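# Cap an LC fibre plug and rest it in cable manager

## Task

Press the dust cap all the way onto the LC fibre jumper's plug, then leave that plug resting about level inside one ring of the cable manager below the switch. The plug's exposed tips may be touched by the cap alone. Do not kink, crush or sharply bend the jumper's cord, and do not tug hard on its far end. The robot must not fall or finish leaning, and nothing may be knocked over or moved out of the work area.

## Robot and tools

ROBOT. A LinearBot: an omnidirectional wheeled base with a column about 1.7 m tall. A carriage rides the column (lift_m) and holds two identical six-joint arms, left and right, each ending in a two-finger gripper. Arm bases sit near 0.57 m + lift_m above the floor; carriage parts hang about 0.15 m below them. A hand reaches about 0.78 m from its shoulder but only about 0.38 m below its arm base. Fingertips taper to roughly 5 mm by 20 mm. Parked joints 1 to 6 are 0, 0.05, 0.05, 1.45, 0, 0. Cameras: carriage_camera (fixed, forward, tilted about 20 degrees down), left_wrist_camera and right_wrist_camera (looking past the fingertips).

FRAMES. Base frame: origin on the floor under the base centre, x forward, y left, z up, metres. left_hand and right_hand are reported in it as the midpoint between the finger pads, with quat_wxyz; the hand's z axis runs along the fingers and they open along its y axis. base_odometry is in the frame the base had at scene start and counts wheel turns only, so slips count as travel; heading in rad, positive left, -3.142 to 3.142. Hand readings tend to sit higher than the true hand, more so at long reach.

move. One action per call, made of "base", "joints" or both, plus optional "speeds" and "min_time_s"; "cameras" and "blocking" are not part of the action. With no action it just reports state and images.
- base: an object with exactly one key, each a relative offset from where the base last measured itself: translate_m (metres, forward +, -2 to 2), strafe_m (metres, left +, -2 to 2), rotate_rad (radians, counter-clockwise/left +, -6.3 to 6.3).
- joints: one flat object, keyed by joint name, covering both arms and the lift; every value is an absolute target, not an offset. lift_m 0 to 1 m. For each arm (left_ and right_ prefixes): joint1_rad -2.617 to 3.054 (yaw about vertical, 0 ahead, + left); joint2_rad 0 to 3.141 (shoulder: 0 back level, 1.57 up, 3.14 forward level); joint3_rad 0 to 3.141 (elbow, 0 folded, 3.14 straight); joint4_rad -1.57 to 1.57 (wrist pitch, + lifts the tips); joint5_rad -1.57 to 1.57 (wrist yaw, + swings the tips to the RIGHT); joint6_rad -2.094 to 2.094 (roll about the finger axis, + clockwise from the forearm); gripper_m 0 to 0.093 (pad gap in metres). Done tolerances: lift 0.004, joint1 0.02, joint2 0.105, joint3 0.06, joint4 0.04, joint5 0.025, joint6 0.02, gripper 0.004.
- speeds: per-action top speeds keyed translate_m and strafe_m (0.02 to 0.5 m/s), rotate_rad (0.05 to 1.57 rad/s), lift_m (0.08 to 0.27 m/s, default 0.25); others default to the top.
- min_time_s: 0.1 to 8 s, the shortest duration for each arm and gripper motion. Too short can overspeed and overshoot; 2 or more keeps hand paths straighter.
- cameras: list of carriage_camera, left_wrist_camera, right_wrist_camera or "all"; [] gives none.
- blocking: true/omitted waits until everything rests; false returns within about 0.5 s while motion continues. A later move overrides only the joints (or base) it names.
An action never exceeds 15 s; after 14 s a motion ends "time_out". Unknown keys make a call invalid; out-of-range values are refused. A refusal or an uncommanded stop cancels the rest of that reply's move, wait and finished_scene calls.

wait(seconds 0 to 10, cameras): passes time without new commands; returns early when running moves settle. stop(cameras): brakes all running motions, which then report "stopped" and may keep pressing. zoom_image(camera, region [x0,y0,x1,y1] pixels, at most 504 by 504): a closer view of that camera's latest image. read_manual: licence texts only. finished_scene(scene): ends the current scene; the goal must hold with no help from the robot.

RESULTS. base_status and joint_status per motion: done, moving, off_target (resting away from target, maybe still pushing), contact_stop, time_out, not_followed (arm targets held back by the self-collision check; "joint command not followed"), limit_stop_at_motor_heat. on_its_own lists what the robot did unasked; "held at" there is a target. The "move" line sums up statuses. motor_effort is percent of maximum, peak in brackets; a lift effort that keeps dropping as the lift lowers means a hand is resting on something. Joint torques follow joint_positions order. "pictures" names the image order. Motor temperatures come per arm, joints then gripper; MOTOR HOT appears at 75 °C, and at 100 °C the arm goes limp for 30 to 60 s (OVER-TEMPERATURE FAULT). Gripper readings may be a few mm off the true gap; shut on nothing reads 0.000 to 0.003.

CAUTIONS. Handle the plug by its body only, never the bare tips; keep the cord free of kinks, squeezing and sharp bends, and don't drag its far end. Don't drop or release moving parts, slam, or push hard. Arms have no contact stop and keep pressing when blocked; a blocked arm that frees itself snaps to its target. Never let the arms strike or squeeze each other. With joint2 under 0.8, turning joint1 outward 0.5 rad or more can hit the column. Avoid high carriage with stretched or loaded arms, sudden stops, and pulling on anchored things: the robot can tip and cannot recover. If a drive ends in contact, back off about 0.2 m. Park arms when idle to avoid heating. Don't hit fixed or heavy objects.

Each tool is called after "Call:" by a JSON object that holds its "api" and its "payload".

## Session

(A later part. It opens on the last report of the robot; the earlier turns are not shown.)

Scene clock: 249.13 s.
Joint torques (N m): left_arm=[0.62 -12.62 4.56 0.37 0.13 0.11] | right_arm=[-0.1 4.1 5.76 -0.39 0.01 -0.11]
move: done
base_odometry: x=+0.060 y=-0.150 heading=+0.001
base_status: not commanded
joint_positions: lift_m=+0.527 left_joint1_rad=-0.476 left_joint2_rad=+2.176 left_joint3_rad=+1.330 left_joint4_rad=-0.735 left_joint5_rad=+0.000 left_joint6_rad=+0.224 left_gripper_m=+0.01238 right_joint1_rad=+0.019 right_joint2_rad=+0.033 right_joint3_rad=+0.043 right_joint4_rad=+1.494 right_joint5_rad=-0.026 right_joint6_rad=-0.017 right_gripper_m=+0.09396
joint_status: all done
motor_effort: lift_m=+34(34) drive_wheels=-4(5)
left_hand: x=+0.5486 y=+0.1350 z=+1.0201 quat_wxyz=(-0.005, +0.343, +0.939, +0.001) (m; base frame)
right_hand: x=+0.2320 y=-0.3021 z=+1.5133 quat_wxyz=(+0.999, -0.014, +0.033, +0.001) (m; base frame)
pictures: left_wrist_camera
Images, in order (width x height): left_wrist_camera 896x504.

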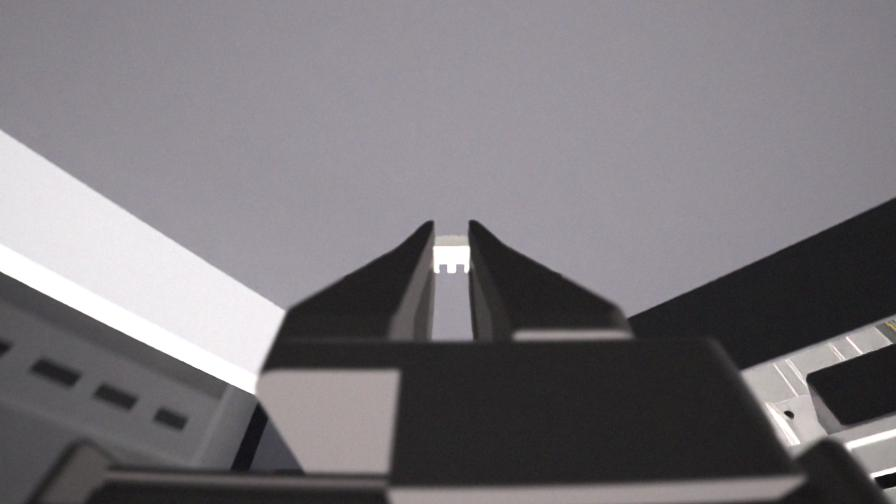

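Call:
{"api": "move", "payload": {"joints": {"lift_m": 0.565}, "speeds": {"lift_m": 0.1}}}

Call:
{"api": "move", "payload": {"joints": {"left_joint1_rad": -0.677, "left_joint2_rad": 2.309, "left_joint3_rad": 1.572, "left_joint4_rad": -0.827, "left_joint5_rad": 0.009, "left_joint6_rad": -2.04}, "min_time_s": 2.0, "cameras": ["left_wrist_camera"]}}

Call:
{"api": "zoom_image", "payload": {"camera": "left_wrist_camera", "region": [380, 170, 530, 290]}}

Scene clock: 276.37 s.
Joint torques (N m): left_arm=[0.62 -11.97 5.14 0.33 0.13 0.11] | right_arm=[-0.1 4.1 5.75 -0.37 0.01 -0.11]
Motor temperatures (°C): left_arm=[29 54 44 30 29 33 33] | right_arm=[31 36 39 30 31 30 33]
move: done
base_odometry: x=+0.060 y=-0.150 heading=+0.001
base_status: not commanded
joint_positions: lift_m=+0.565 left_joint1_rad=-0.476 left_joint2_rad=+2.168 left_joint3_rad=+1.323 left_joint4_rad=-0.731 left_joint5_rad=+0.000 left_joint6_rad=+0.224 left_gripper_m=+0.01237 right_joint1_rad=+0.019 right_joint2_rad=+0.033 right_joint3_rad=+0.043 right_joint4_rad=+1.494 right_joint5_rad=-0.026 right_joint6_rad=-0.017 right_gripper_m=+0.09396
joint_status: all done
motor_effort: lift_m=+35(43) drive_wheels=+3(5)
left_hand: x=+0.5483 y=+0.1352 z=+1.0594 quat_wxyz=(-0.003, +0.343, +0.939, +0.000) (m; base frame)
right_hand: x=+0.2320 y=-0.3021 z=+1.5512 quat_wxyz=(+0.999, -0.014, +0.033, +0.001) (m; base frame)
pictures: none

Scene clock: 278.87 s.
Joint torques (N m): left_arm=[-0.55 -9.26 8.84 -0.02 0.08 -0.08] | right_arm=[-0.09 4.08 5.75 -0.39 0.01 -0.11]
move: done
base_odometry: x=+0.060 y=-0.150 heading=+0.001
base_status: not commanded
joint_positions: lift_m=+0.565 left_joint1_rad=-0.670 left_joint2_rad=+2.293 left_joint3_rad=+1.541 left_joint4_rad=-0.814 left_joint5_rad=+0.000 left_joint6_rad=-2.028 left_gripper_m=+0.01237 right_joint1_rad=+0.019 right_joint2_rad=+0.033 right_joint3_rad=+0.043 right_joint4_rad=+1.494 right_joint5_rad=-0.026 right_joint6_rad=-0.017 right_gripper_m=+0.09396
joint_status: all done
motor_effort: lift_m=+36(36) drive_wheels=+3(6)
left_hand: x=+0.5412 y=+0.0489 z=+1.0592 quat_wxyz=(+0.001, -0.628, +0.778, -0.002) (m; base frame)
right_hand: x=+0.2320 y=-0.3021 z=+1.5512 quat_wxyz=(+0.999, -0.014, +0.033, +0.001) (m; base frame)
pictures: left_wrist_camera
Images, in order (width x height): left_wrist_camera 896x504.

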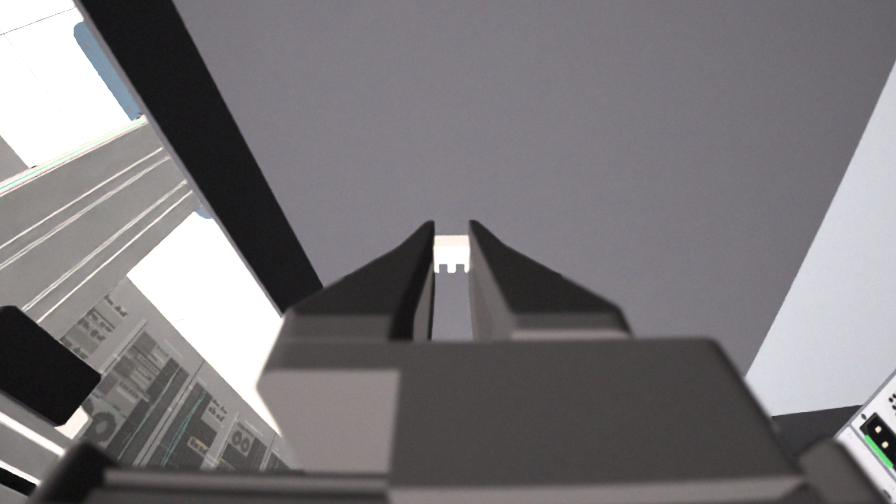

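Scaled by 3.360 from the camera's 896x504 image, which has a finer 1280x720 frame.

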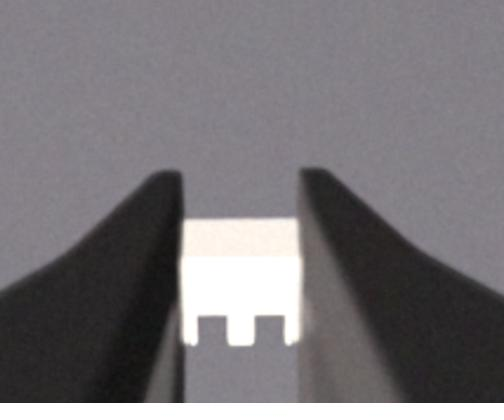

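Call:
{"api": "move", "payload": {"joints": {"lift_m": 0.535}, "speeds": {"lift_m": 0.08}}}

Call:
{"api": "move", "payload": {"joints": {"lift_m": 0.5265}, "speeds": {"lift_m": 0.08}, "cameras": []}}

Call:
{"api": "move", "payload": {"joints": {"left_gripper_m": 0.03}, "min_time_s": 1.2, "cameras": ["left_wrist_camera"]}}

Call:
{"api": "zoom_image", "payload": {"camera": "left_wrist_camera", "region": [380, 170, 530, 290]}}

Scene clock: 286.87 s.
Joint torques (N m): left_arm=[-0.57 -9.99 8.28 0 0.08 -0.09] | right_arm=[-0.1 4.1 5.75 -0.36 0.02 -0.11]
move: done
base_odometry: x=+0.060 y=-0.150 heading=+0.001
base_status: not commanded
joint_positions: lift_m=+0.535 left_joint1_rad=-0.670 left_joint2_rad=+2.301 left_joint3_rad=+1.548 left_joint4_rad=-0.817 left_joint5_rad=+0.000 left_joint6_rad=-2.030 left_gripper_m=+0.01237 right_joint1_rad=+0.019 right_joint2_rad=+0.033 right_joint3_rad=+0.043 right_joint4_rad=+1.494 right_joint5_rad=-0.026 right_joint6_rad=-0.017 right_gripper_m=+0.09396
joint_status: all done
motor_effort: lift_m=+35(35) drive_wheels=+2(5)
left_hand: x=+0.5413 y=+0.0488 z=+1.0275 quat_wxyz=(+0.000, -0.629, +0.778, +0.000) (m; base frame)
right_hand: x=+0.2320 y=-0.3021 z=+1.5212 quat_wxyz=(+0.999, -0.014, +0.033, +0.001) (m; base frame)
pictures: none

Scene clock: 287.33 s.
Joint torques (N m): left_arm=[-0.53 -9.98 7.61 0.07 0.06 -0.08] | right_arm=[-0.1 4.04 5.76 -0.39 0.01 -0.11]
move: done
base_odometry: x=+0.060 y=-0.150 heading=+0.001
base_status: not commanded
joint_positions: lift_m=+0.527 left_joint1_rad=-0.670 left_joint2_rad=+2.301 left_joint3_rad=+1.556 left_joint4_rad=-0.822 left_joint5_rad=+0.000 left_joint6_rad=-2.030 left_gripper_m=+0.01237 right_joint1_rad=+0.019 right_joint2_rad=+0.033 right_joint3_rad=+0.043 right_joint4_rad=+1.494 right_joint5_rad=-0.026 right_joint6_rad=-0.017 right_gripper_m=+0.09396
joint_status: all done
motor_effort: lift_m=+33(35) drive_wheels=+2(5)
left_hand: x=+0.5428 y=+0.0475 z=+1.0209 quat_wxyz=(+0.000, -0.629, +0.777, -0.002) (m; base frame)
right_hand: x=+0.2321 y=-0.3021 z=+1.5128 quat_wxyz=(+0.999, -0.014, +0.033, +0.001) (m; base frame)
pictures: none
No camera images: "cameras" was empty.

Scene clock: 288.83 s.
Joint torques (N m): left_arm=[-0.54 -9.99 7.58 0.06 0.06 -0.09] | right_arm=[-0.1 4.07 5.75 -0.38 0.01 -0.11]
move: done
base_odometry: x=+0.060 y=-0.150 heading=+0.001
base_status: not commanded
joint_positions: lift_m=+0.527 left_joint1_rad=-0.670 left_joint2_rad=+2.301 left_joint3_rad=+1.556 left_joint4_rad=-0.822 left_joint5_rad=+0.000 left_joint6_rad=-2.030 left_gripper_m=+0.02989 right_joint1_rad=+0.019 right_joint2_rad=+0.033 right_joint3_rad=+0.043 right_joint4_rad=+1.494 right_joint5_rad=-0.026 right_joint6_rad=-0.017 right_gripper_m=+0.09396
joint_status: all done
motor_effort: lift_m=+33(33) drive_wheels=+0(4)
left_hand: x=+0.5428 y=+0.0475 z=+1.0209 quat_wxyz=(+0.000, -0.629, +0.777, -0.002) (m; base frame)
right_hand: x=+0.2321 y=-0.3021 z=+1.5128 quat_wxyz=(+0.999, -0.014, +0.033, +0.001) (m; base frame)
pictures: left_wrist_camera
Images, in order (width x height): left_wrist_camera 896x504.

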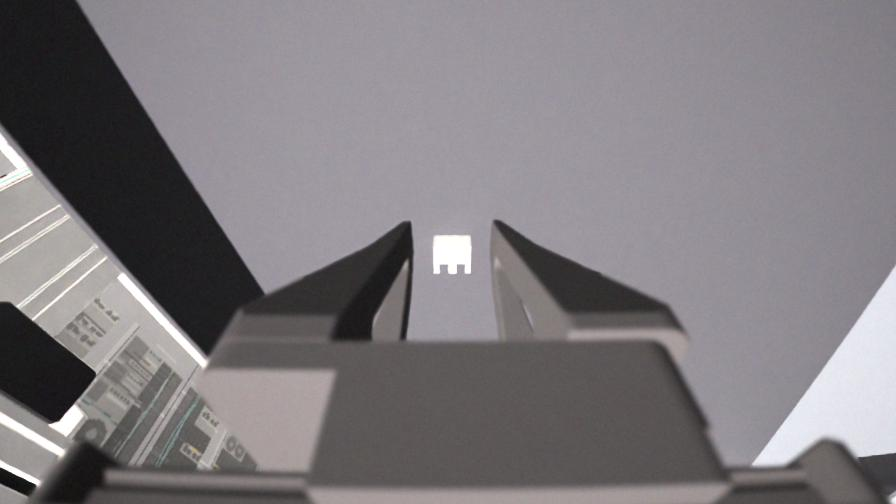

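Scaled by 3.360 from the camera's 896x504 image, which has a finer 1280x720 frame.

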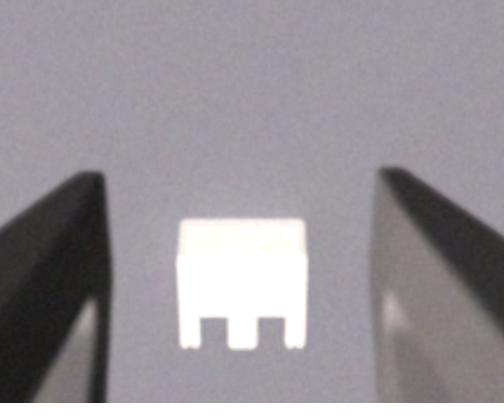

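Call:
{"api": "move", "payload": {"joints": {"lift_m": 0.61}, "speeds": {"lift_m": 0.15}}}

Call:
{"api": "move", "payload": {"joints": {"left_joint1_rad": -0.352, "left_joint2_rad": 2.228, "left_joint3_rad": 1.228, "left_joint4_rad": -0.389, "left_joint5_rad": 0.795, "left_joint6_rad": 1.368}, "min_time_s": 2.0}}

Call:
{"api": "move", "payload": {"joints": {"lift_m": 0.56}, "speeds": {"lift_m": 0.15}, "cameras": ["left_wrist_camera"]}}

Call:
{"api": "zoom_image", "payload": {"camera": "left_wrist_camera", "region": [380, 150, 530, 270]}}

Scene clock: 313.53 s.
Joint torques (N m): left_arm=[-0.57 -10.44 7.54 0.04 0.06 -0.09] | right_arm=[-0.09 4.11 5.71 -0.4 0.01 -0.11]
move: done
base_odometry: x=+0.060 y=-0.150 heading=+0.001
base_status: not commanded
joint_positions: lift_m=+0.610 left_joint1_rad=-0.670 left_joint2_rad=+2.306 left_joint3_rad=+1.556 left_joint4_rad=-0.823 left_joint5_rad=+0.001 left_joint6_rad=-2.030 left_gripper_m=+0.02989 right_joint1_rad=+0.019 right_joint2_rad=+0.033 right_joint3_rad=+0.043 right_joint4_rad=+1.494 right_joint5_rad=-0.026 right_joint6_rad=-0.017 right_gripper_m=+0.09396
joint_status: all done
motor_effort: lift_m=+36(43) drive_wheels=+3(5)
left_hand: x=+0.5419 y=+0.0481 z=+1.1023 quat_wxyz=(-0.001, -0.629, +0.777, +0.001) (m; base frame)
right_hand: x=+0.2321 y=-0.3021 z=+1.5961 quat_wxyz=(+0.999, -0.014, +0.033, +0.001) (m; base frame)
pictures: none

Scene clock: 316.10 s.
Joint torques (N m): left_arm=[-0.1 -12.85 4.64 0.51 0.6 0.13] | right_arm=[-0.09 4.07 5.76 -0.38 0.03 -0.11]
move: done
base_odometry: x=+0.060 y=-0.150 heading=+0.001
base_status: not commanded
joint_positions: lift_m=+0.610 left_joint1_rad=-0.350 left_joint2_rad=+2.266 left_joint3_rad=+1.237 left_joint4_rad=-0.393 left_joint5_rad=+0.783 left_joint6_rad=+1.356 left_gripper_m=+0.02990 right_joint1_rad=+0.019 right_joint2_rad=+0.033 right_joint3_rad=+0.043 right_joint4_rad=+1.494 right_joint5_rad=-0.027 right_joint6_rad=-0.017 right_gripper_m=+0.09396
joint_status: all done
motor_effort: lift_m=+36(36) drive_wheels=-1(7)
left_hand: x=+0.5451 y=+0.0557 z=+1.1060 quat_wxyz=(+0.243, +0.713, +0.585, -0.300) (m; base frame)
right_hand: x=+0.2322 y=-0.3019 z=+1.5961 quat_wxyz=(+0.999, -0.014, +0.033, +0.001) (m; base frame)
pictures: none

Scene clock: 316.87 s.
Joint torques (N m): left_arm=[-0.06 -11.84 4.9 0.53 0.58 0.12] | right_arm=[-0.1 4.04 5.82 -0.37 0.02 -0.11]
move: done
base_odometry: x=+0.060 y=-0.150 heading=+0.001
base_status: not commanded
joint_positions: lift_m=+0.560 left_joint1_rad=-0.350 left_joint2_rad=+2.253 left_joint3_rad=+1.235 left_joint4_rad=-0.393 left_joint5_rad=+0.786 left_joint6_rad=+1.358 left_gripper_m=+0.02990 right_joint1_rad=+0.019 right_joint2_rad=+0.033 right_joint3_rad=+0.043 right_joint4_rad=+1.494 right_joint5_rad=-0.027 right_joint6_rad=-0.017 right_gripper_m=+0.09396
joint_status: all done
motor_effort: lift_m=+35(35) drive_wheels=+2(7)
left_hand: x=+0.5464 y=+0.0548 z=+1.0610 quat_wxyz=(+0.249, +0.714, +0.582, -0.299) (m; base frame)
right_hand: x=+0.2322 y=-0.3019 z=+1.5462 quat_wxyz=(+0.999, -0.014, +0.033, +0.001) (m; base frame)
pictures: left_wrist_camera
Images, in order (width x height): left_wrist_camera 896x504.

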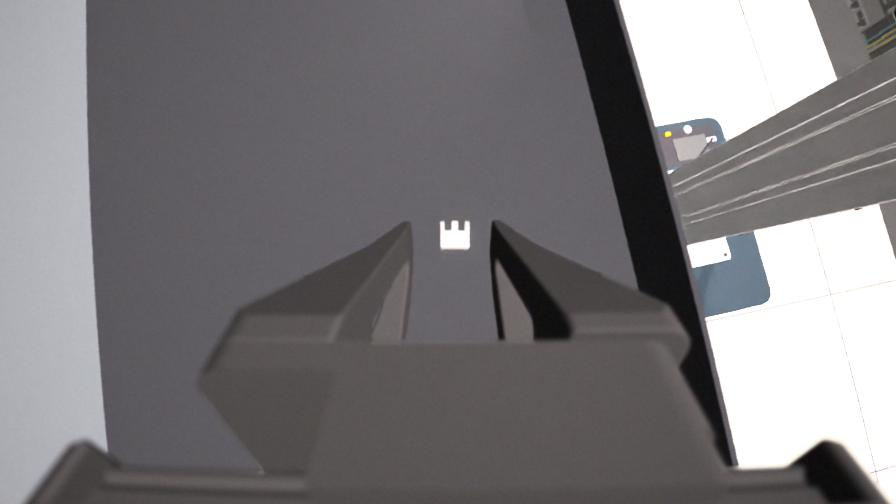

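Scaled by 3.360 from the camera's 896x504 image, which has a finer 1280x720 frame.

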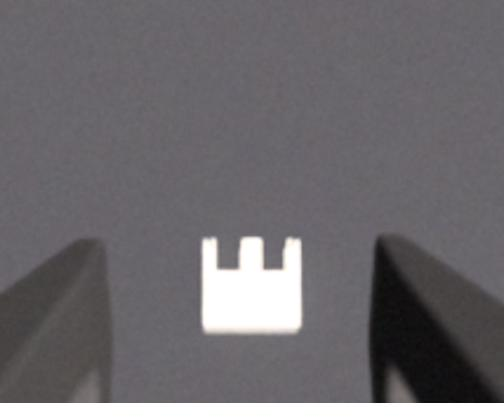

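Call:
{"api": "move", "payload": {"joints": {"left_joint1_rad": -0.368, "lift_m": 0.54}, "min_time_s": 0.6}}

Call:
{"api": "move", "payload": {"joints": {"lift_m": 0.528}, "speeds": {"lift_m": 0.08}, "cameras": ["left_wrist_camera"]}}

Call:
{"api": "zoom_image", "payload": {"camera": "left_wrist_camera", "region": [380, 150, 530, 270]}}

Scene clock: 330.43 s.
Joint torques (N m): left_arm=[-0.5 -11.63 5.07 0.53 0.56 0.11] | right_arm=[-0.09 4.11 5.75 -0.37 0.02 -0.11]
Motor temperatures (°C): left_arm=[29 55 46 30 29 33 33] | right_arm=[31 36 39 30 31 30 33]
move: done
base_odometry: x=+0.060 y=-0.150 heading=+0.001
base_status: not commanded
joint_positions: lift_m=+0.540 left_joint1_rad=-0.361 left_joint2_rad=+2.251 left_joint3_rad=+1.234 left_joint4_rad=-0.392 left_joint5_rad=+0.788 left_joint6_rad=+1.358 left_gripper_m=+0.02990 right_joint1_rad=+0.019 right_joint2_rad=+0.033 right_joint3_rad=+0.043 right_joint4_rad=+1.494 right_joint5_rad=-0.027 right_joint6_rad=-0.017 right_gripper_m=+0.09396
joint_status: all done
motor_effort: lift_m=+35(36) drive_wheels=+2(6)
left_hand: x=+0.5434 y=+0.0512 z=+1.0416 quat_wxyz=(+0.248, +0.717, +0.578, -0.301) (m; base frame)
right_hand: x=+0.2322 y=-0.3019 z=+1.5262 quat_wxyz=(+0.999, -0.014, +0.033, +0.001) (m; base frame)
pictures: none

Scene clock: 330.93 s.
Joint torques (N m): left_arm=[-0.51 -11.6 5.04 0.52 0.55 0.11] | right_arm=[-0.1 4.05 5.75 -0.37 0.02 -0.11]
Motor temperatures (°C): left_arm=[29 55 46 30 29 33 33] | right_arm=[31 36 39 30 31 30 33]
move: done
base_odometry: x=+0.060 y=-0.150 heading=+0.001
base_status: not commanded
joint_positions: lift_m=+0.528 left_joint1_rad=-0.361 left_joint2_rad=+2.250 left_joint3_rad=+1.234 left_joint4_rad=-0.391 left_joint5_rad=+0.789 left_joint6_rad=+1.358 left_gripper_m=+0.02990 right_joint1_rad=+0.019 right_joint2_rad=+0.033 right_joint3_rad=+0.043 right_joint4_rad=+1.493 right_joint5_rad=-0.027 right_joint6_rad=-0.017 right_gripper_m=+0.09396
joint_status: all done
motor_effort: lift_m=+35(36) drive_wheels=-3(5)
left_hand: x=+0.5438 y=+0.0509 z=+1.0300 quat_wxyz=(+0.249, +0.717, +0.577, -0.300) (m; base frame)
right_hand: x=+0.2323 y=-0.3019 z=+1.5142 quat_wxyz=(+0.999, -0.014, +0.033, +0.001) (m; base frame)
pictures: left_wrist_camera
Images, in order (width x height): left_wrist_camera 896x504.

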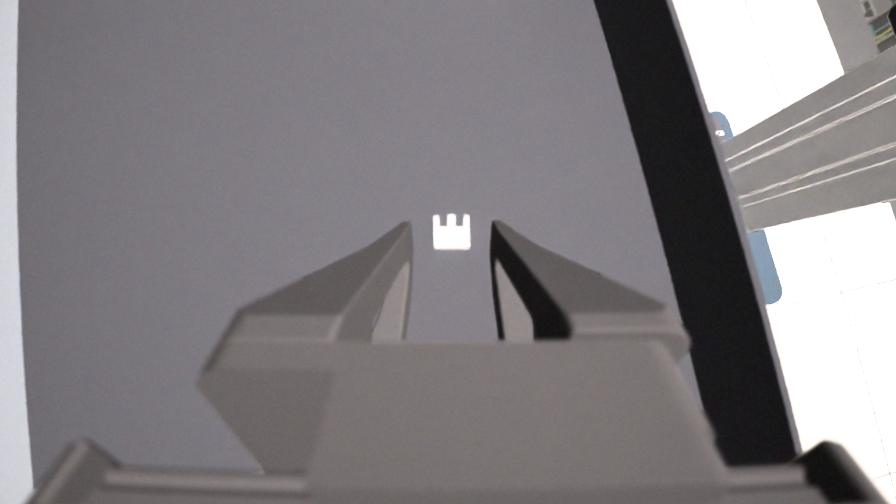

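Scaled by 3.360 from the camera's 896x504 image, which has a finer 1280x720 frame.

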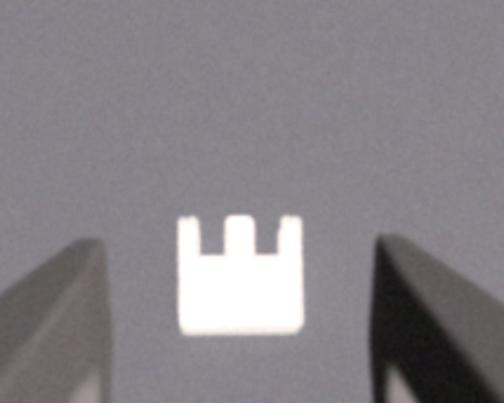

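Call:
{"api": "move", "payload": {"joints": {"lift_m": 0.525}, "speeds": {"lift_m": 0.08}}}

Call:
{"api": "move", "payload": {"joints": {"left_gripper_m": 0.015}, "min_time_s": 0.8}}

Call:
{"api": "move", "payload": {"joints": {"left_gripper_m": 0.0085}, "min_time_s": 0.8, "cameras": ["left_wrist_camera"]}}

Call:
{"api": "zoom_image", "payload": {"camera": "left_wrist_camera", "region": [380, 150, 530, 270]}}

Scene clock: 338.00 s.
Joint torques (N m): left_arm=[-0.51 -11.56 5.14 0.5 0.54 0.11] | right_arm=[-0.09 4.04 5.78 -0.38 0.02 -0.11]
move: done
base_odometry: x=+0.060 y=-0.150 heading=+0.001
base_status: not commanded
joint_positions: lift_m=+0.525 left_joint1_rad=-0.361 left_joint2_rad=+2.250 left_joint3_rad=+1.232 left_joint4_rad=-0.390 left_joint5_rad=+0.789 left_joint6_rad=+1.358 left_gripper_m=+0.02990 right_joint1_rad=+0.019 right_joint2_rad=+0.033 right_joint3_rad=+0.043 right_joint4_rad=+1.494 right_joint5_rad=-0.027 right_joint6_rad=-0.017 right_gripper_m=+0.09396
joint_status: all done
motor_effort: lift_m=+34(35) drive_wheels=+0(4)
left_hand: x=+0.5433 y=+0.0511 z=+1.0268 quat_wxyz=(+0.249, +0.717, +0.577, -0.301) (m; base frame)
right_hand: x=+0.2322 y=-0.3019 z=+1.5113 quat_wxyz=(+0.999, -0.014, +0.033, +0.001) (m; base frame)
pictures: none

Scene clock: 339.10 s.
Joint torques (N m): left_arm=[-0.5 -11.55 5.16 0.51 0.54 0.11] | right_arm=[-0.09 4.05 5.75 -0.38 0.02 -0.11]
move: done
base_odometry: x=+0.060 y=-0.150 heading=+0.001
base_status: not commanded
joint_positions: lift_m=+0.525 left_joint1_rad=-0.361 left_joint2_rad=+2.250 left_joint3_rad=+1.232 left_joint4_rad=-0.390 left_joint5_rad=+0.789 left_joint6_rad=+1.358 left_gripper_m=+0.01513 right_joint1_rad=+0.019 right_joint2_rad=+0.033 right_joint3_rad=+0.043 right_joint4_rad=+1.494 right_joint5_rad=-0.027 right_joint6_rad=-0.017 right_gripper_m=+0.09396
joint_status: all done
motor_effort: lift_m=+34(34) drive_wheels=+0(7)
left_hand: x=+0.5433 y=+0.0511 z=+1.0268 quat_wxyz=(+0.249, +0.717, +0.577, -0.301) (m; base frame)
right_hand: x=+0.2322 y=-0.3019 z=+1.5113 quat_wxyz=(+0.999, -0.014, +0.033, +0.001) (m; base frame)
pictures: none

Scene clock: 340.20 s.
Joint torques (N m): left_arm=[-0.5 -11.56 5.18 0.51 0.54 0.11] | right_arm=[-0.1 4.04 5.76 -0.38 0.02 -0.11]
move: done
base_odometry: x=+0.060 y=-0.150 heading=+0.001
base_status: not commanded
joint_positions: lift_m=+0.525 left_joint1_rad=-0.361 left_joint2_rad=+2.250 left_joint3_rad=+1.232 left_joint4_rad=-0.390 left_joint5_rad=+0.789 left_joint6_rad=+1.358 left_gripper_m=+0.00883 right_joint1_rad=+0.019 right_joint2_rad=+0.033 right_joint3_rad=+0.043 right_joint4_rad=+1.494 right_joint5_rad=-0.027 right_joint6_rad=-0.017 right_gripper_m=+0.09396
joint_status: all done
motor_effort: lift_m=+34(34) drive_wheels=+2(6)
left_hand: x=+0.5433 y=+0.0511 z=+1.0268 quat_wxyz=(+0.249, +0.717, +0.577, -0.301) (m; base frame)
right_hand: x=+0.2322 y=-0.3019 z=+1.5113 quat_wxyz=(+0.999, -0.014, +0.033, +0.001) (m; base frame)
pictures: left_wrist_camera
Images, in order (width x height): left_wrist_camera 896x504.

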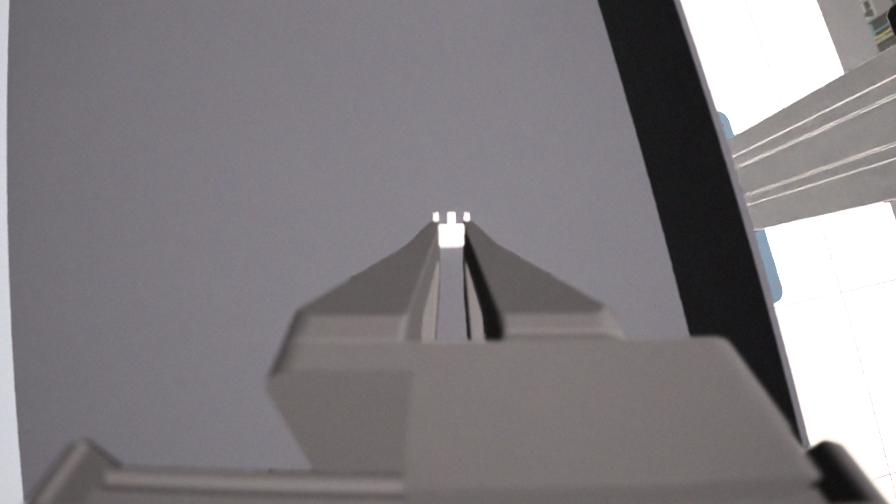

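Scaled by 3.360 from the camera's 896x504 image, which has a finer 1280x720 frame.

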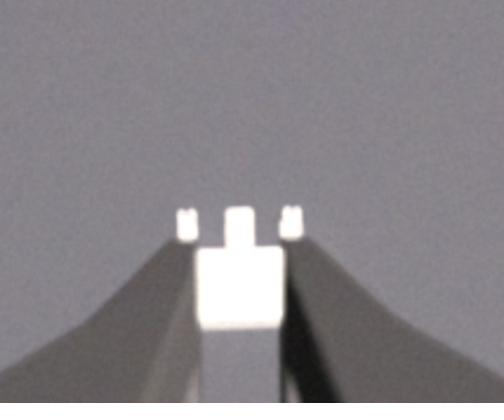

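Call:
{"api": "move", "payload": {"joints": {"left_gripper_m": 0.024}, "min_time_s": 0.6}}

Call:
{"api": "move", "payload": {"joints": {"lift_m": 0.5205}, "speeds": {"lift_m": 0.08}, "cameras": ["left_wrist_camera"]}}

Call:
{"api": "zoom_image", "payload": {"camera": "left_wrist_camera", "region": [380, 150, 530, 270]}}

Scene clock: 348.07 s.
Joint torques (N m): left_arm=[-0.51 -11.58 5.18 0.51 0.54 0.11] | right_arm=[-0.1 4.04 5.76 -0.38 0.02 -0.11]
move: done
base_odometry: x=+0.060 y=-0.150 heading=+0.001
base_status: not commanded
joint_positions: lift_m=+0.525 left_joint1_rad=-0.361 left_joint2_rad=+2.250 left_joint3_rad=+1.232 left_joint4_rad=-0.390 left_joint5_rad=+0.789 left_joint6_rad=+1.358 left_gripper_m=+0.02389 right_joint1_rad=+0.019 right_joint2_rad=+0.033 right_joint3_rad=+0.043 right_joint4_rad=+1.494 right_joint5_rad=-0.027 right_joint6_rad=-0.017 right_gripper_m=+0.09396
joint_status: all done
motor_effort: lift_m=+34(34) drive_wheels=+4(7)
left_hand: x=+0.5433 y=+0.0511 z=+1.0268 quat_wxyz=(+0.249, +0.717, +0.577, -0.301) (m; base frame)
right_hand: x=+0.2322 y=-0.3019 z=+1.5113 quat_wxyz=(+0.999, -0.014, +0.033, +0.001) (m; base frame)
pictures: none

Scene clock: 348.50 s.
Joint torques (N m): left_arm=[-0.5 -11.47 5.22 0.52 0.43 0.11] | right_arm=[-0.1 4.07 5.78 -0.38 0.02 -0.11]
move: done
base_odometry: x=+0.060 y=-0.150 heading=+0.001
base_status: not commanded
joint_positions: lift_m=+0.521 left_joint1_rad=-0.361 left_joint2_rad=+2.250 left_joint3_rad=+1.232 left_joint4_rad=-0.389 left_joint5_rad=+0.802 left_joint6_rad=+1.359 left_gripper_m=+0.02390 right_joint1_rad=+0.019 right_joint2_rad=+0.033 right_joint3_rad=+0.043 right_joint4_rad=+1.494 right_joint5_rad=-0.027 right_joint6_rad=-0.017 right_gripper_m=+0.09396
joint_status: all done
motor_effort: lift_m=+34(34) drive_wheels=+1(5)
left_hand: x=+0.5428 y=+0.0496 z=+1.0242 quat_wxyz=(+0.252, +0.716, +0.574, -0.305) (m; base frame)
right_hand: x=+0.2321 y=-0.3019 z=+1.5068 quat_wxyz=(+0.999, -0.014, +0.033, +0.001) (m; base frame)
pictures: left_wrist_camera
Images, in order (width x height): left_wrist_camera 896x504.

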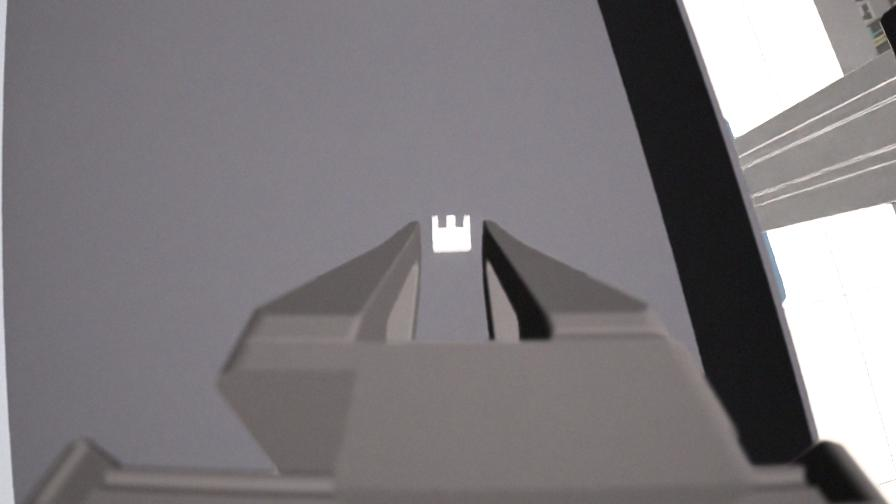

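Scaled by 3.360 from the camera's 896x504 image, which has a finer 1280x720 frame.

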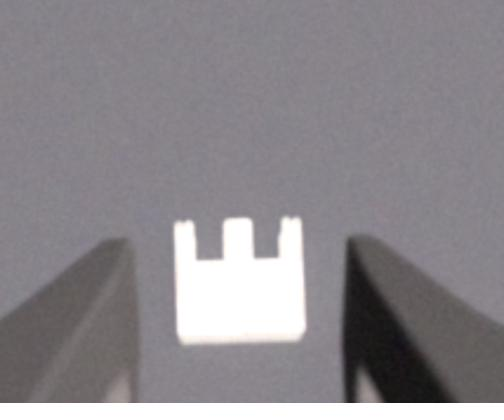

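Call:
{"api": "move", "payload": {"joints": {"left_gripper_m": 0.015}, "min_time_s": 0.8}}

Call:
{"api": "move", "payload": {"joints": {"left_gripper_m": 0.0085}, "min_time_s": 0.8, "cameras": ["left_wrist_camera"]}}

Call:
{"api": "zoom_image", "payload": {"camera": "left_wrist_camera", "region": [380, 150, 530, 270]}}

Scene clock: 360.87 s.
Joint torques (N m): left_arm=[-0.5 -11.51 5.16 0.51 0.45 0.1] | right_arm=[-0.09 4.04 5.76 -0.38 0.02 -0.11]
move: done
base_odometry: x=+0.060 y=-0.150 heading=+0.001
base_status: not commanded
joint_positions: lift_m=+0.521 left_joint1_rad=-0.361 left_joint2_rad=+2.250 left_joint3_rad=+1.232 left_joint4_rad=-0.389 left_joint5_rad=+0.802 left_joint6_rad=+1.359 left_gripper_m=+0.01513 right_joint1_rad=+0.019 right_joint2_rad=+0.033 right_joint3_rad=+0.043 right_joint4_rad=+1.494 right_joint5_rad=-0.027 right_joint6_rad=-0.017 right_gripper_m=+0.09396
joint_status: all done
motor_effort: lift_m=+34(34) drive_wheels=+3(6)
left_hand: x=+0.5428 y=+0.0496 z=+1.0242 quat_wxyz=(+0.252, +0.716, +0.574, -0.305) (m; base frame)
right_hand: x=+0.2321 y=-0.3019 z=+1.5068 quat_wxyz=(+0.999, -0.014, +0.033, +0.001) (m; base frame)
pictures: none

Scene clock: 361.97 s.
Joint torques (N m): left_arm=[-0.53 -11.51 5.18 0.5 0.44 0.1] | right_arm=[-0.12 4.05 5.76 -0.38 0.02 -0.11]
move: done
base_odometry: x=+0.060 y=-0.150 heading=+0.001
base_status: not commanded
joint_positions: lift_m=+0.521 left_joint1_rad=-0.361 left_joint2_rad=+2.250 left_joint3_rad=+1.232 left_joint4_rad=-0.389 left_joint5_rad=+0.802 left_joint6_rad=+1.359 left_gripper_m=+0.01164 right_joint1_rad=+0.019 right_joint2_rad=+0.033 right_joint3_rad=+0.043 right_joint4_rad=+1.494 right_joint5_rad=-0.027 right_joint6_rad=-0.017 right_gripper_m=+0.09396
joint_status: all done
motor_effort: lift_m=+34(34) drive_wheels=+2(6)
left_hand: x=+0.5428 y=+0.0496 z=+1.0242 quat_wxyz=(+0.252, +0.716, +0.574, -0.305) (m; base frame)
right_hand: x=+0.2321 y=-0.3019 z=+1.5068 quat_wxyz=(+0.999, -0.014, +0.033, +0.001) (m; base frame)
pictures: left_wrist_camera
Images, in order (width x height): left_wrist_camera 896x504.

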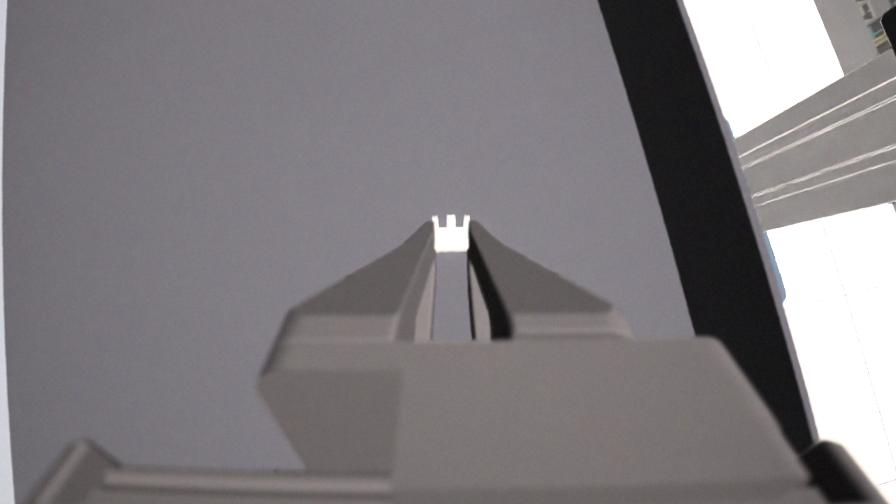

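Scaled by 3.360 from the camera's 896x504 image, which has a finer 1280x720 frame.

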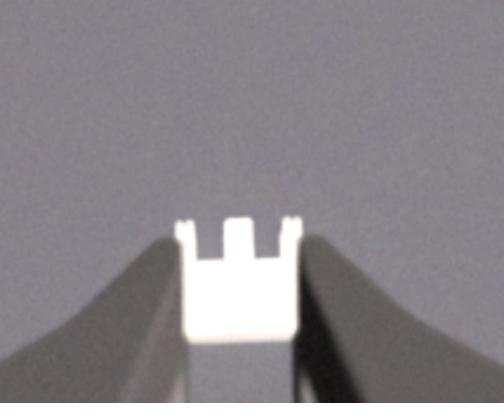

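Call:
{"api": "move", "payload": {"joints": {"lift_m": 0.56}, "speeds": {"lift_m": 0.1}}}

Call:
{"api": "move", "payload": {"joints": {"lift_m": 0.511, "left_joint1_rad": -0.22, "left_joint2_rad": 1.25, "left_joint3_rad": 1.13, "left_joint4_rad": -0.944, "left_joint5_rad": 0.635, "left_joint6_rad": 0.828}, "min_time_s": 2.5, "cameras": ["carriage_camera", "left_wrist_camera"]}}

Call:
{"api": "zoom_image", "payload": {"camera": "left_wrist_camera", "region": [380, 170, 530, 290]}}

Call:
{"api": "zoom_image", "payload": {"camera": "carriage_camera", "region": [330, 220, 630, 400]}}

Scene clock: 373.13 s.
Joint torques (N m): left_arm=[-0.53 -11.45 5.2 0.5 0.45 0.11] | right_arm=[-0.09 4.01 5.78 -0.39 0.02 -0.11]
move: done
base_odometry: x=+0.060 y=-0.150 heading=+0.001
base_status: not commanded
joint_positions: lift_m=+0.560 left_joint1_rad=-0.361 left_joint2_rad=+2.249 left_joint3_rad=+1.232 left_joint4_rad=-0.390 left_joint5_rad=+0.800 left_joint6_rad=+1.359 left_gripper_m=+0.01162 right_joint1_rad=+0.019 right_joint2_rad=+0.033 right_joint3_rad=+0.043 right_joint4_rad=+1.494 right_joint5_rad=-0.027 right_joint6_rad=-0.017 right_gripper_m=+0.09396
joint_status: all done
motor_effort: lift_m=+35(44) drive_wheels=+5(5)
left_hand: x=+0.5429 y=+0.0497 z=+1.0638 quat_wxyz=(+0.252, +0.716, +0.575, -0.305) (m; base frame)
right_hand: x=+0.2321 y=-0.3019 z=+1.5462 quat_wxyz=(+0.999, -0.014, +0.033, +0.001) (m; base frame)
pictures: none

Scene clock: 375.93 s.
Joint torques (N m): left_arm=[0.75 -5.19 6.35 1.07 0.27 -0.09] | right_arm=[-0.08 4.08 5.76 -0.38 0.02 -0.11]
move: done
base_odometry: x=+0.060 y=-0.150 heading=+0.001
base_status: not commanded
joint_positions: lift_m=+0.511 left_joint1_rad=-0.228 left_joint2_rad=+1.268 left_joint3_rad=+1.145 left_joint4_rad=-0.932 left_joint5_rad=+0.648 left_joint6_rad=+0.840 left_gripper_m=+0.01162 right_joint1_rad=+0.019 right_joint2_rad=+0.033 right_joint3_rad=+0.043 right_joint4_rad=+1.494 right_joint5_rad=-0.027 right_joint6_rad=-0.017 right_gripper_m=+0.09396
joint_status: all done
motor_effort: lift_m=+34(35) drive_wheels=-1(5)
left_hand: x=+0.4805 y=+0.1375 z=+1.2749 quat_wxyz=(+0.323, +0.536, +0.748, -0.221) (m; base frame)
right_hand: x=+0.2322 y=-0.3019 z=+1.4973 quat_wxyz=(+0.999, -0.014, +0.033, +0.001) (m; base frame)
pictures: carriage_camera, left_wrist_camera
Images, in order (width x height): carriage_camera 896x504, left_wrist_camera 896x504.

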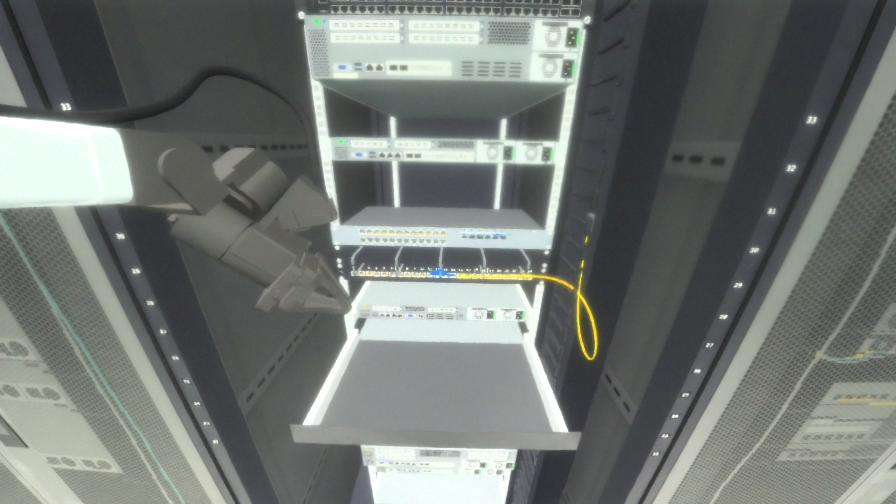

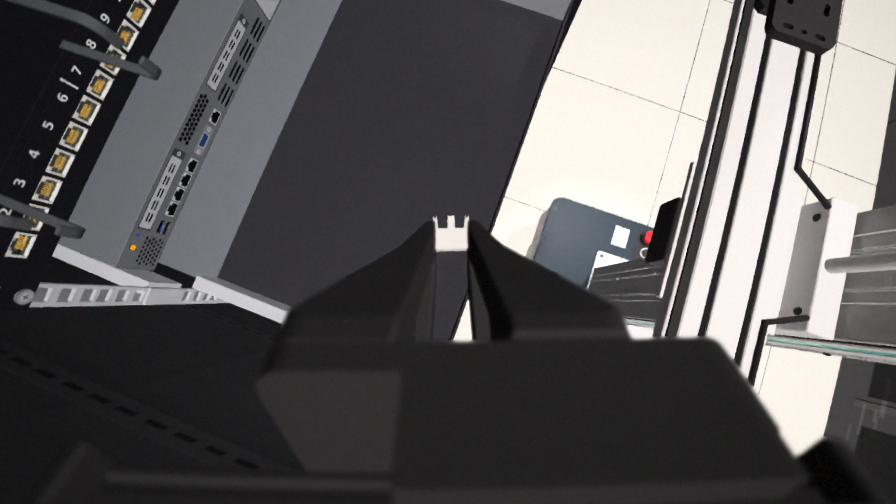

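Scaled by 3.360 from the camera's 896x504 image, which has a finer 1280x720 frame.

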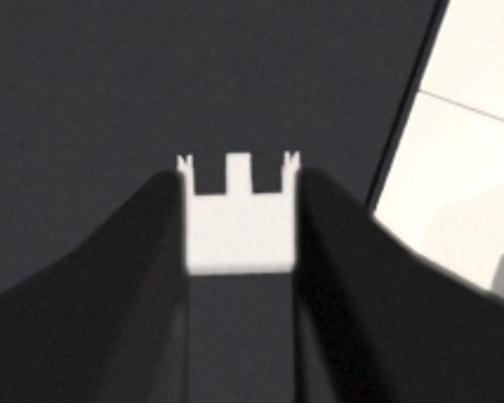

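Scaled by 1.680 from the camera's 896x504 image, which has a finer 1280x720 frame.

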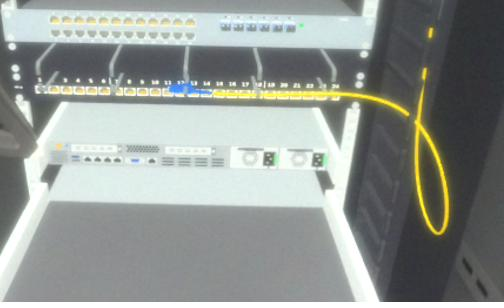

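Call:
{"api": "move", "payload": {"joints": {"right_joint1_rad": 1.171, "right_joint2_rad": 1.427, "right_joint3_rad": 0.213, "right_joint4_rad": 1.214, "right_joint5_rad": 0.909, "right_joint6_rad": -1.571, "right_gripper_m": 0.04}, "min_time_s": 2.5}}

Call:
{"api": "move", "payload": {"joints": {"right_joint1_rad": 0.85, "right_joint2_rad": 1.8, "right_joint3_rad": 0.593, "right_joint4_rad": 1.189, "right_joint5_rad": 0.59, "right_joint6_rad": -1.581}, "min_time_s": 1.5, "cameras": ["carriage_camera", "right_wrist_camera"]}}

Call:
{"api": "zoom_image", "payload": {"camera": "right_wrist_camera", "region": [360, 0, 560, 250]}}

Scene clock: 389.50 s.
Joint torques (N m): left_arm=[0.76 -5.22 6.34 1.11 0.29 -0.09] | right_arm=[0.54 -3.22 6.9 2.24 0.11 -0.13]
move: done
base_odometry: x=+0.060 y=-0.150 heading=+0.001
base_status: not commanded
joint_positions: lift_m=+0.511 left_joint1_rad=-0.228 left_joint2_rad=+1.268 left_joint3_rad=+1.145 left_joint4_rad=-0.937 left_joint5_rad=+0.645 left_joint6_rad=+0.838 left_gripper_m=+0.01162 right_joint1_rad=+1.165 right_joint2_rad=+1.418 right_joint3_rad=+0.193 right_joint4_rad=+1.229 right_joint5_rad=+0.898 right_joint6_rad=-1.559 right_gripper_m=+0.04013
joint_status: all done
motor_effort: lift_m=+34(34) drive_wheels=-4(6)
left_hand: x=+0.4799 y=+0.1380 z=+1.2743 quat_wxyz=(+0.321, +0.536, +0.749, -0.221) (m; base frame)
right_hand: x=+0.4593 y=-0.0832 z=+1.2302 quat_wxyz=(+0.566, -0.558, +0.432, -0.425) (m; base frame)
pictures: none

Scene clock: 391.30 s.
Joint torques (N m): left_arm=[0.73 -5.2 6.34 1.11 0.29 -0.08] | right_arm=[-0.58 -6.71 7.1 2.39 -0.1 -0.13]
Motor temperatures (°C): left_arm=[29 50 45 31 29 33 34] | right_arm=[31 36 40 31 31 30 33]
move: done
base_odometry: x=+0.060 y=-0.150 heading=+0.001
base_status: not commanded
joint_positions: lift_m=+0.511 left_joint1_rad=-0.228 left_joint2_rad=+1.268 left_joint3_rad=+1.145 left_joint4_rad=-0.937 left_joint5_rad=+0.645 left_joint6_rad=+0.838 left_gripper_m=+0.01162 right_joint1_rad=+0.855 right_joint2_rad=+1.787 right_joint3_rad=+0.573 right_joint4_rad=+1.205 right_joint5_rad=+0.602 right_joint6_rad=-1.571 right_gripper_m=+0.04013
joint_status: all done
motor_effort: lift_m=+34(34) drive_wheels=-1(5)
left_hand: x=+0.4799 y=+0.1380 z=+1.2743 quat_wxyz=(+0.321, +0.536, +0.749, -0.221) (m; base frame)
right_hand: x=+0.5755 y=-0.0426 z=+1.2259 quat_wxyz=(+0.556, -0.562, +0.433, -0.433) (m; base frame)
pictures: carriage_camera, right_wrist_camera
Images, in order (width x height): carriage_camera 896x504, right_wrist_camera 896x504.

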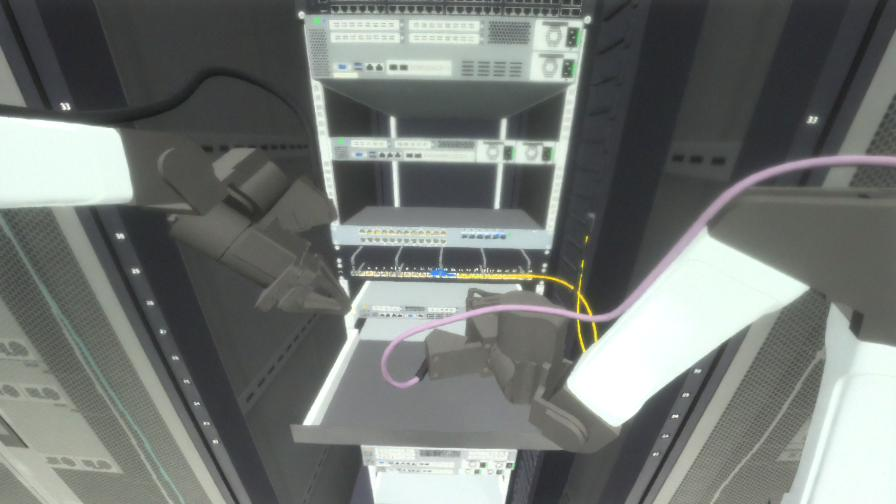

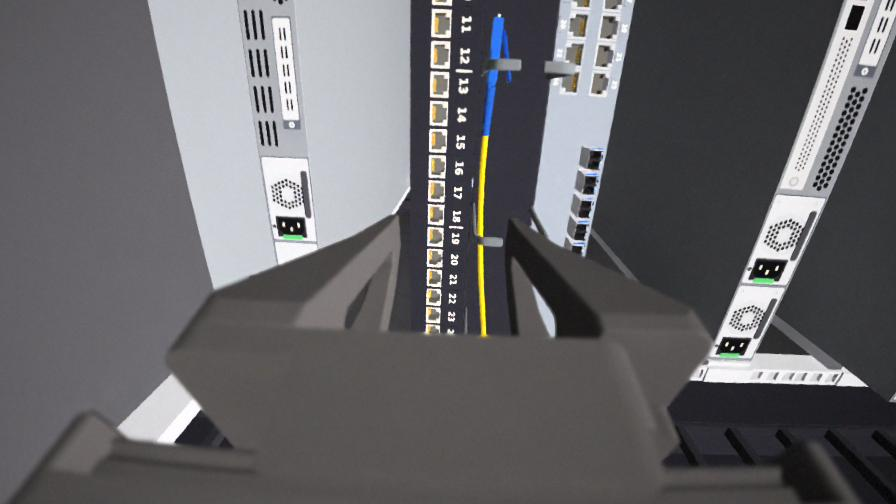

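Scaled by 2.016 from the camera's 896x504 image, which has a finer 1280x720 frame.

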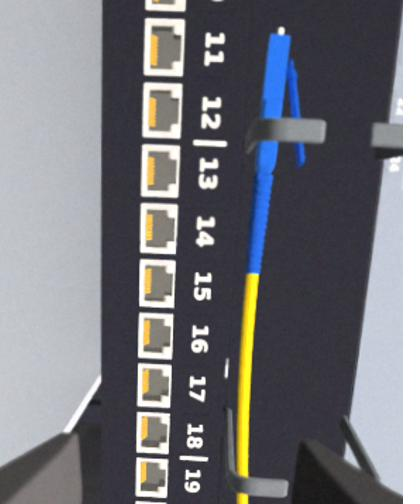

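Call:
{"api": "move", "payload": {"joints": {"lift_m": 0.532, "right_joint1_rad": 0.811, "right_joint2_rad": 1.958, "right_joint3_rad": 0.821, "right_joint4_rad": 1.134, "right_joint5_rad": 0.551, "right_joint6_rad": -1.581}, "min_time_s": 1.5, "cameras": ["right_wrist_camera"]}}

Call:
{"api": "zoom_image", "payload": {"camera": "right_wrist_camera", "region": [360, 30, 560, 280]}}

Scene clock: 420.17 s.
Joint torques (N m): left_arm=[0.73 -4.6 6.97 1.15 0.32 -0.07] | right_arm=[-0.62 -8.36 7.56 2.39 -0.11 -0.11]
move: done
base_odometry: x=+0.060 y=-0.150 heading=+0.001
base_status: not commanded
joint_positions: lift_m=+0.532 left_joint1_rad=-0.228 left_joint2_rad=+1.261 left_joint3_rad=+1.138 left_joint4_rad=-0.941 left_joint5_rad=+0.644 left_joint6_rad=+0.838 left_gripper_m=+0.01162 right_joint1_rad=+0.817 right_joint2_rad=+1.942 right_joint3_rad=+0.800 right_joint4_rad=+1.151 right_joint5_rad=+0.561 right_joint6_rad=-1.572 right_gripper_m=+0.04013
joint_status: all done
motor_effort: lift_m=+35(43) drive_wheels=+4(7)
left_hand: x=+0.4776 y=+0.1387 z=+1.2943 quat_wxyz=(+0.319, +0.535, +0.750, -0.221) (m; base frame)
right_hand: x=+0.6206 y=-0.0107 z=+1.2494 quat_wxyz=(+0.562, -0.557, +0.432, -0.433) (m; base frame)
pictures: right_wrist_camera
Images, in order (width x height): right_wrist_camera 896x504.

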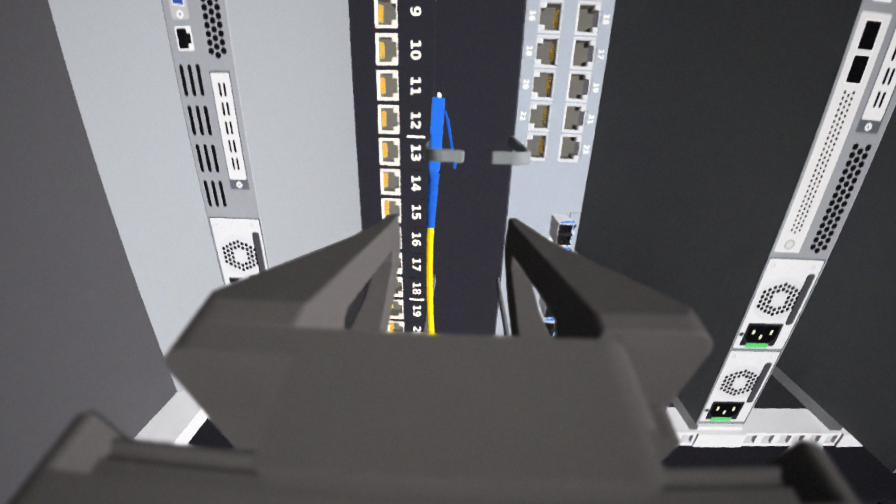

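Scaled by 2.016 from the camera's 896x504 image, which has a finer 1280x720 frame.

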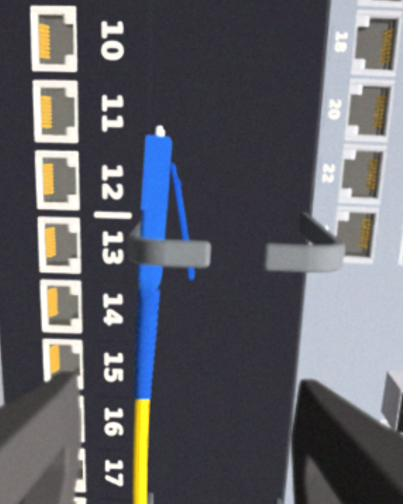

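Call:
{"api": "move", "payload": {"joints": {"lift_m": 0.5225, "right_joint1_rad": 0.761, "right_joint2_rad": 2.014, "right_joint3_rad": 0.909, "right_joint4_rad": 1.094, "right_joint5_rad": 0.503, "right_joint6_rad": -1.581}, "min_time_s": 1.0, "cameras": ["right_wrist_camera"]}}

Call:
{"api": "zoom_image", "payload": {"camera": "right_wrist_camera", "region": [360, 70, 560, 320]}}

Scene clock: 444.63 s.
Joint torques (N m): left_arm=[0.7 -4.55 7.01 1.17 0.31 -0.09] | right_arm=[-0.5 -8.96 7.76 2.39 -0.11 -0.11]
Motor temperatures (°C): left_arm=[29 45 45 32 29 33 34] | right_arm=[31 39 42 39 31 30 33]
move: done
base_odometry: x=+0.060 y=-0.150 heading=+0.001
base_status: not commanded
joint_positions: lift_m=+0.523 left_joint1_rad=-0.228 left_joint2_rad=+1.261 left_joint3_rad=+1.137 left_joint4_rad=-0.944 left_joint5_rad=+0.643 left_joint6_rad=+0.838 left_gripper_m=+0.01162 right_joint1_rad=+0.766 right_joint2_rad=+1.997 right_joint3_rad=+0.887 right_joint4_rad=+1.111 right_joint5_rad=+0.514 right_joint6_rad=-1.572 right_gripper_m=+0.04013
joint_status: all done
motor_effort: lift_m=+35(36) drive_wheels=+4(6)
left_hand: x=+0.4769 y=+0.1390 z=+1.2842 quat_wxyz=(+0.318, +0.535, +0.751, -0.221) (m; base frame)
right_hand: x=+0.6476 y=-0.0101 z=+1.2379 quat_wxyz=(+0.559, -0.559, +0.433, -0.434) (m; base frame)
pictures: right_wrist_camera
Images, in order (width x height): right_wrist_camera 896x504.

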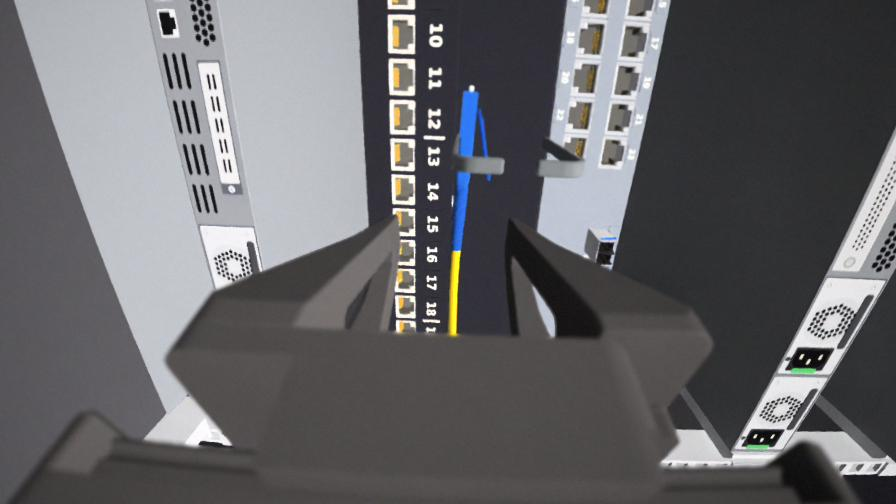

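Scaled by 2.016 from the camera's 896x504 image, which has a finer 1280x720 frame.

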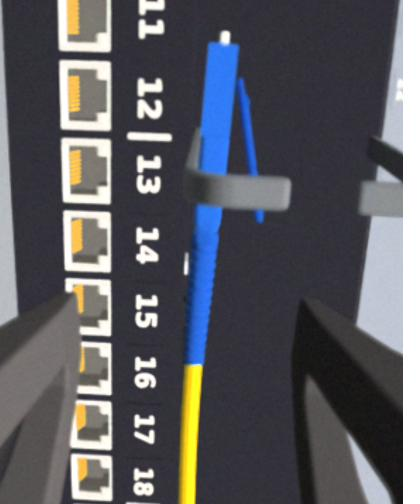

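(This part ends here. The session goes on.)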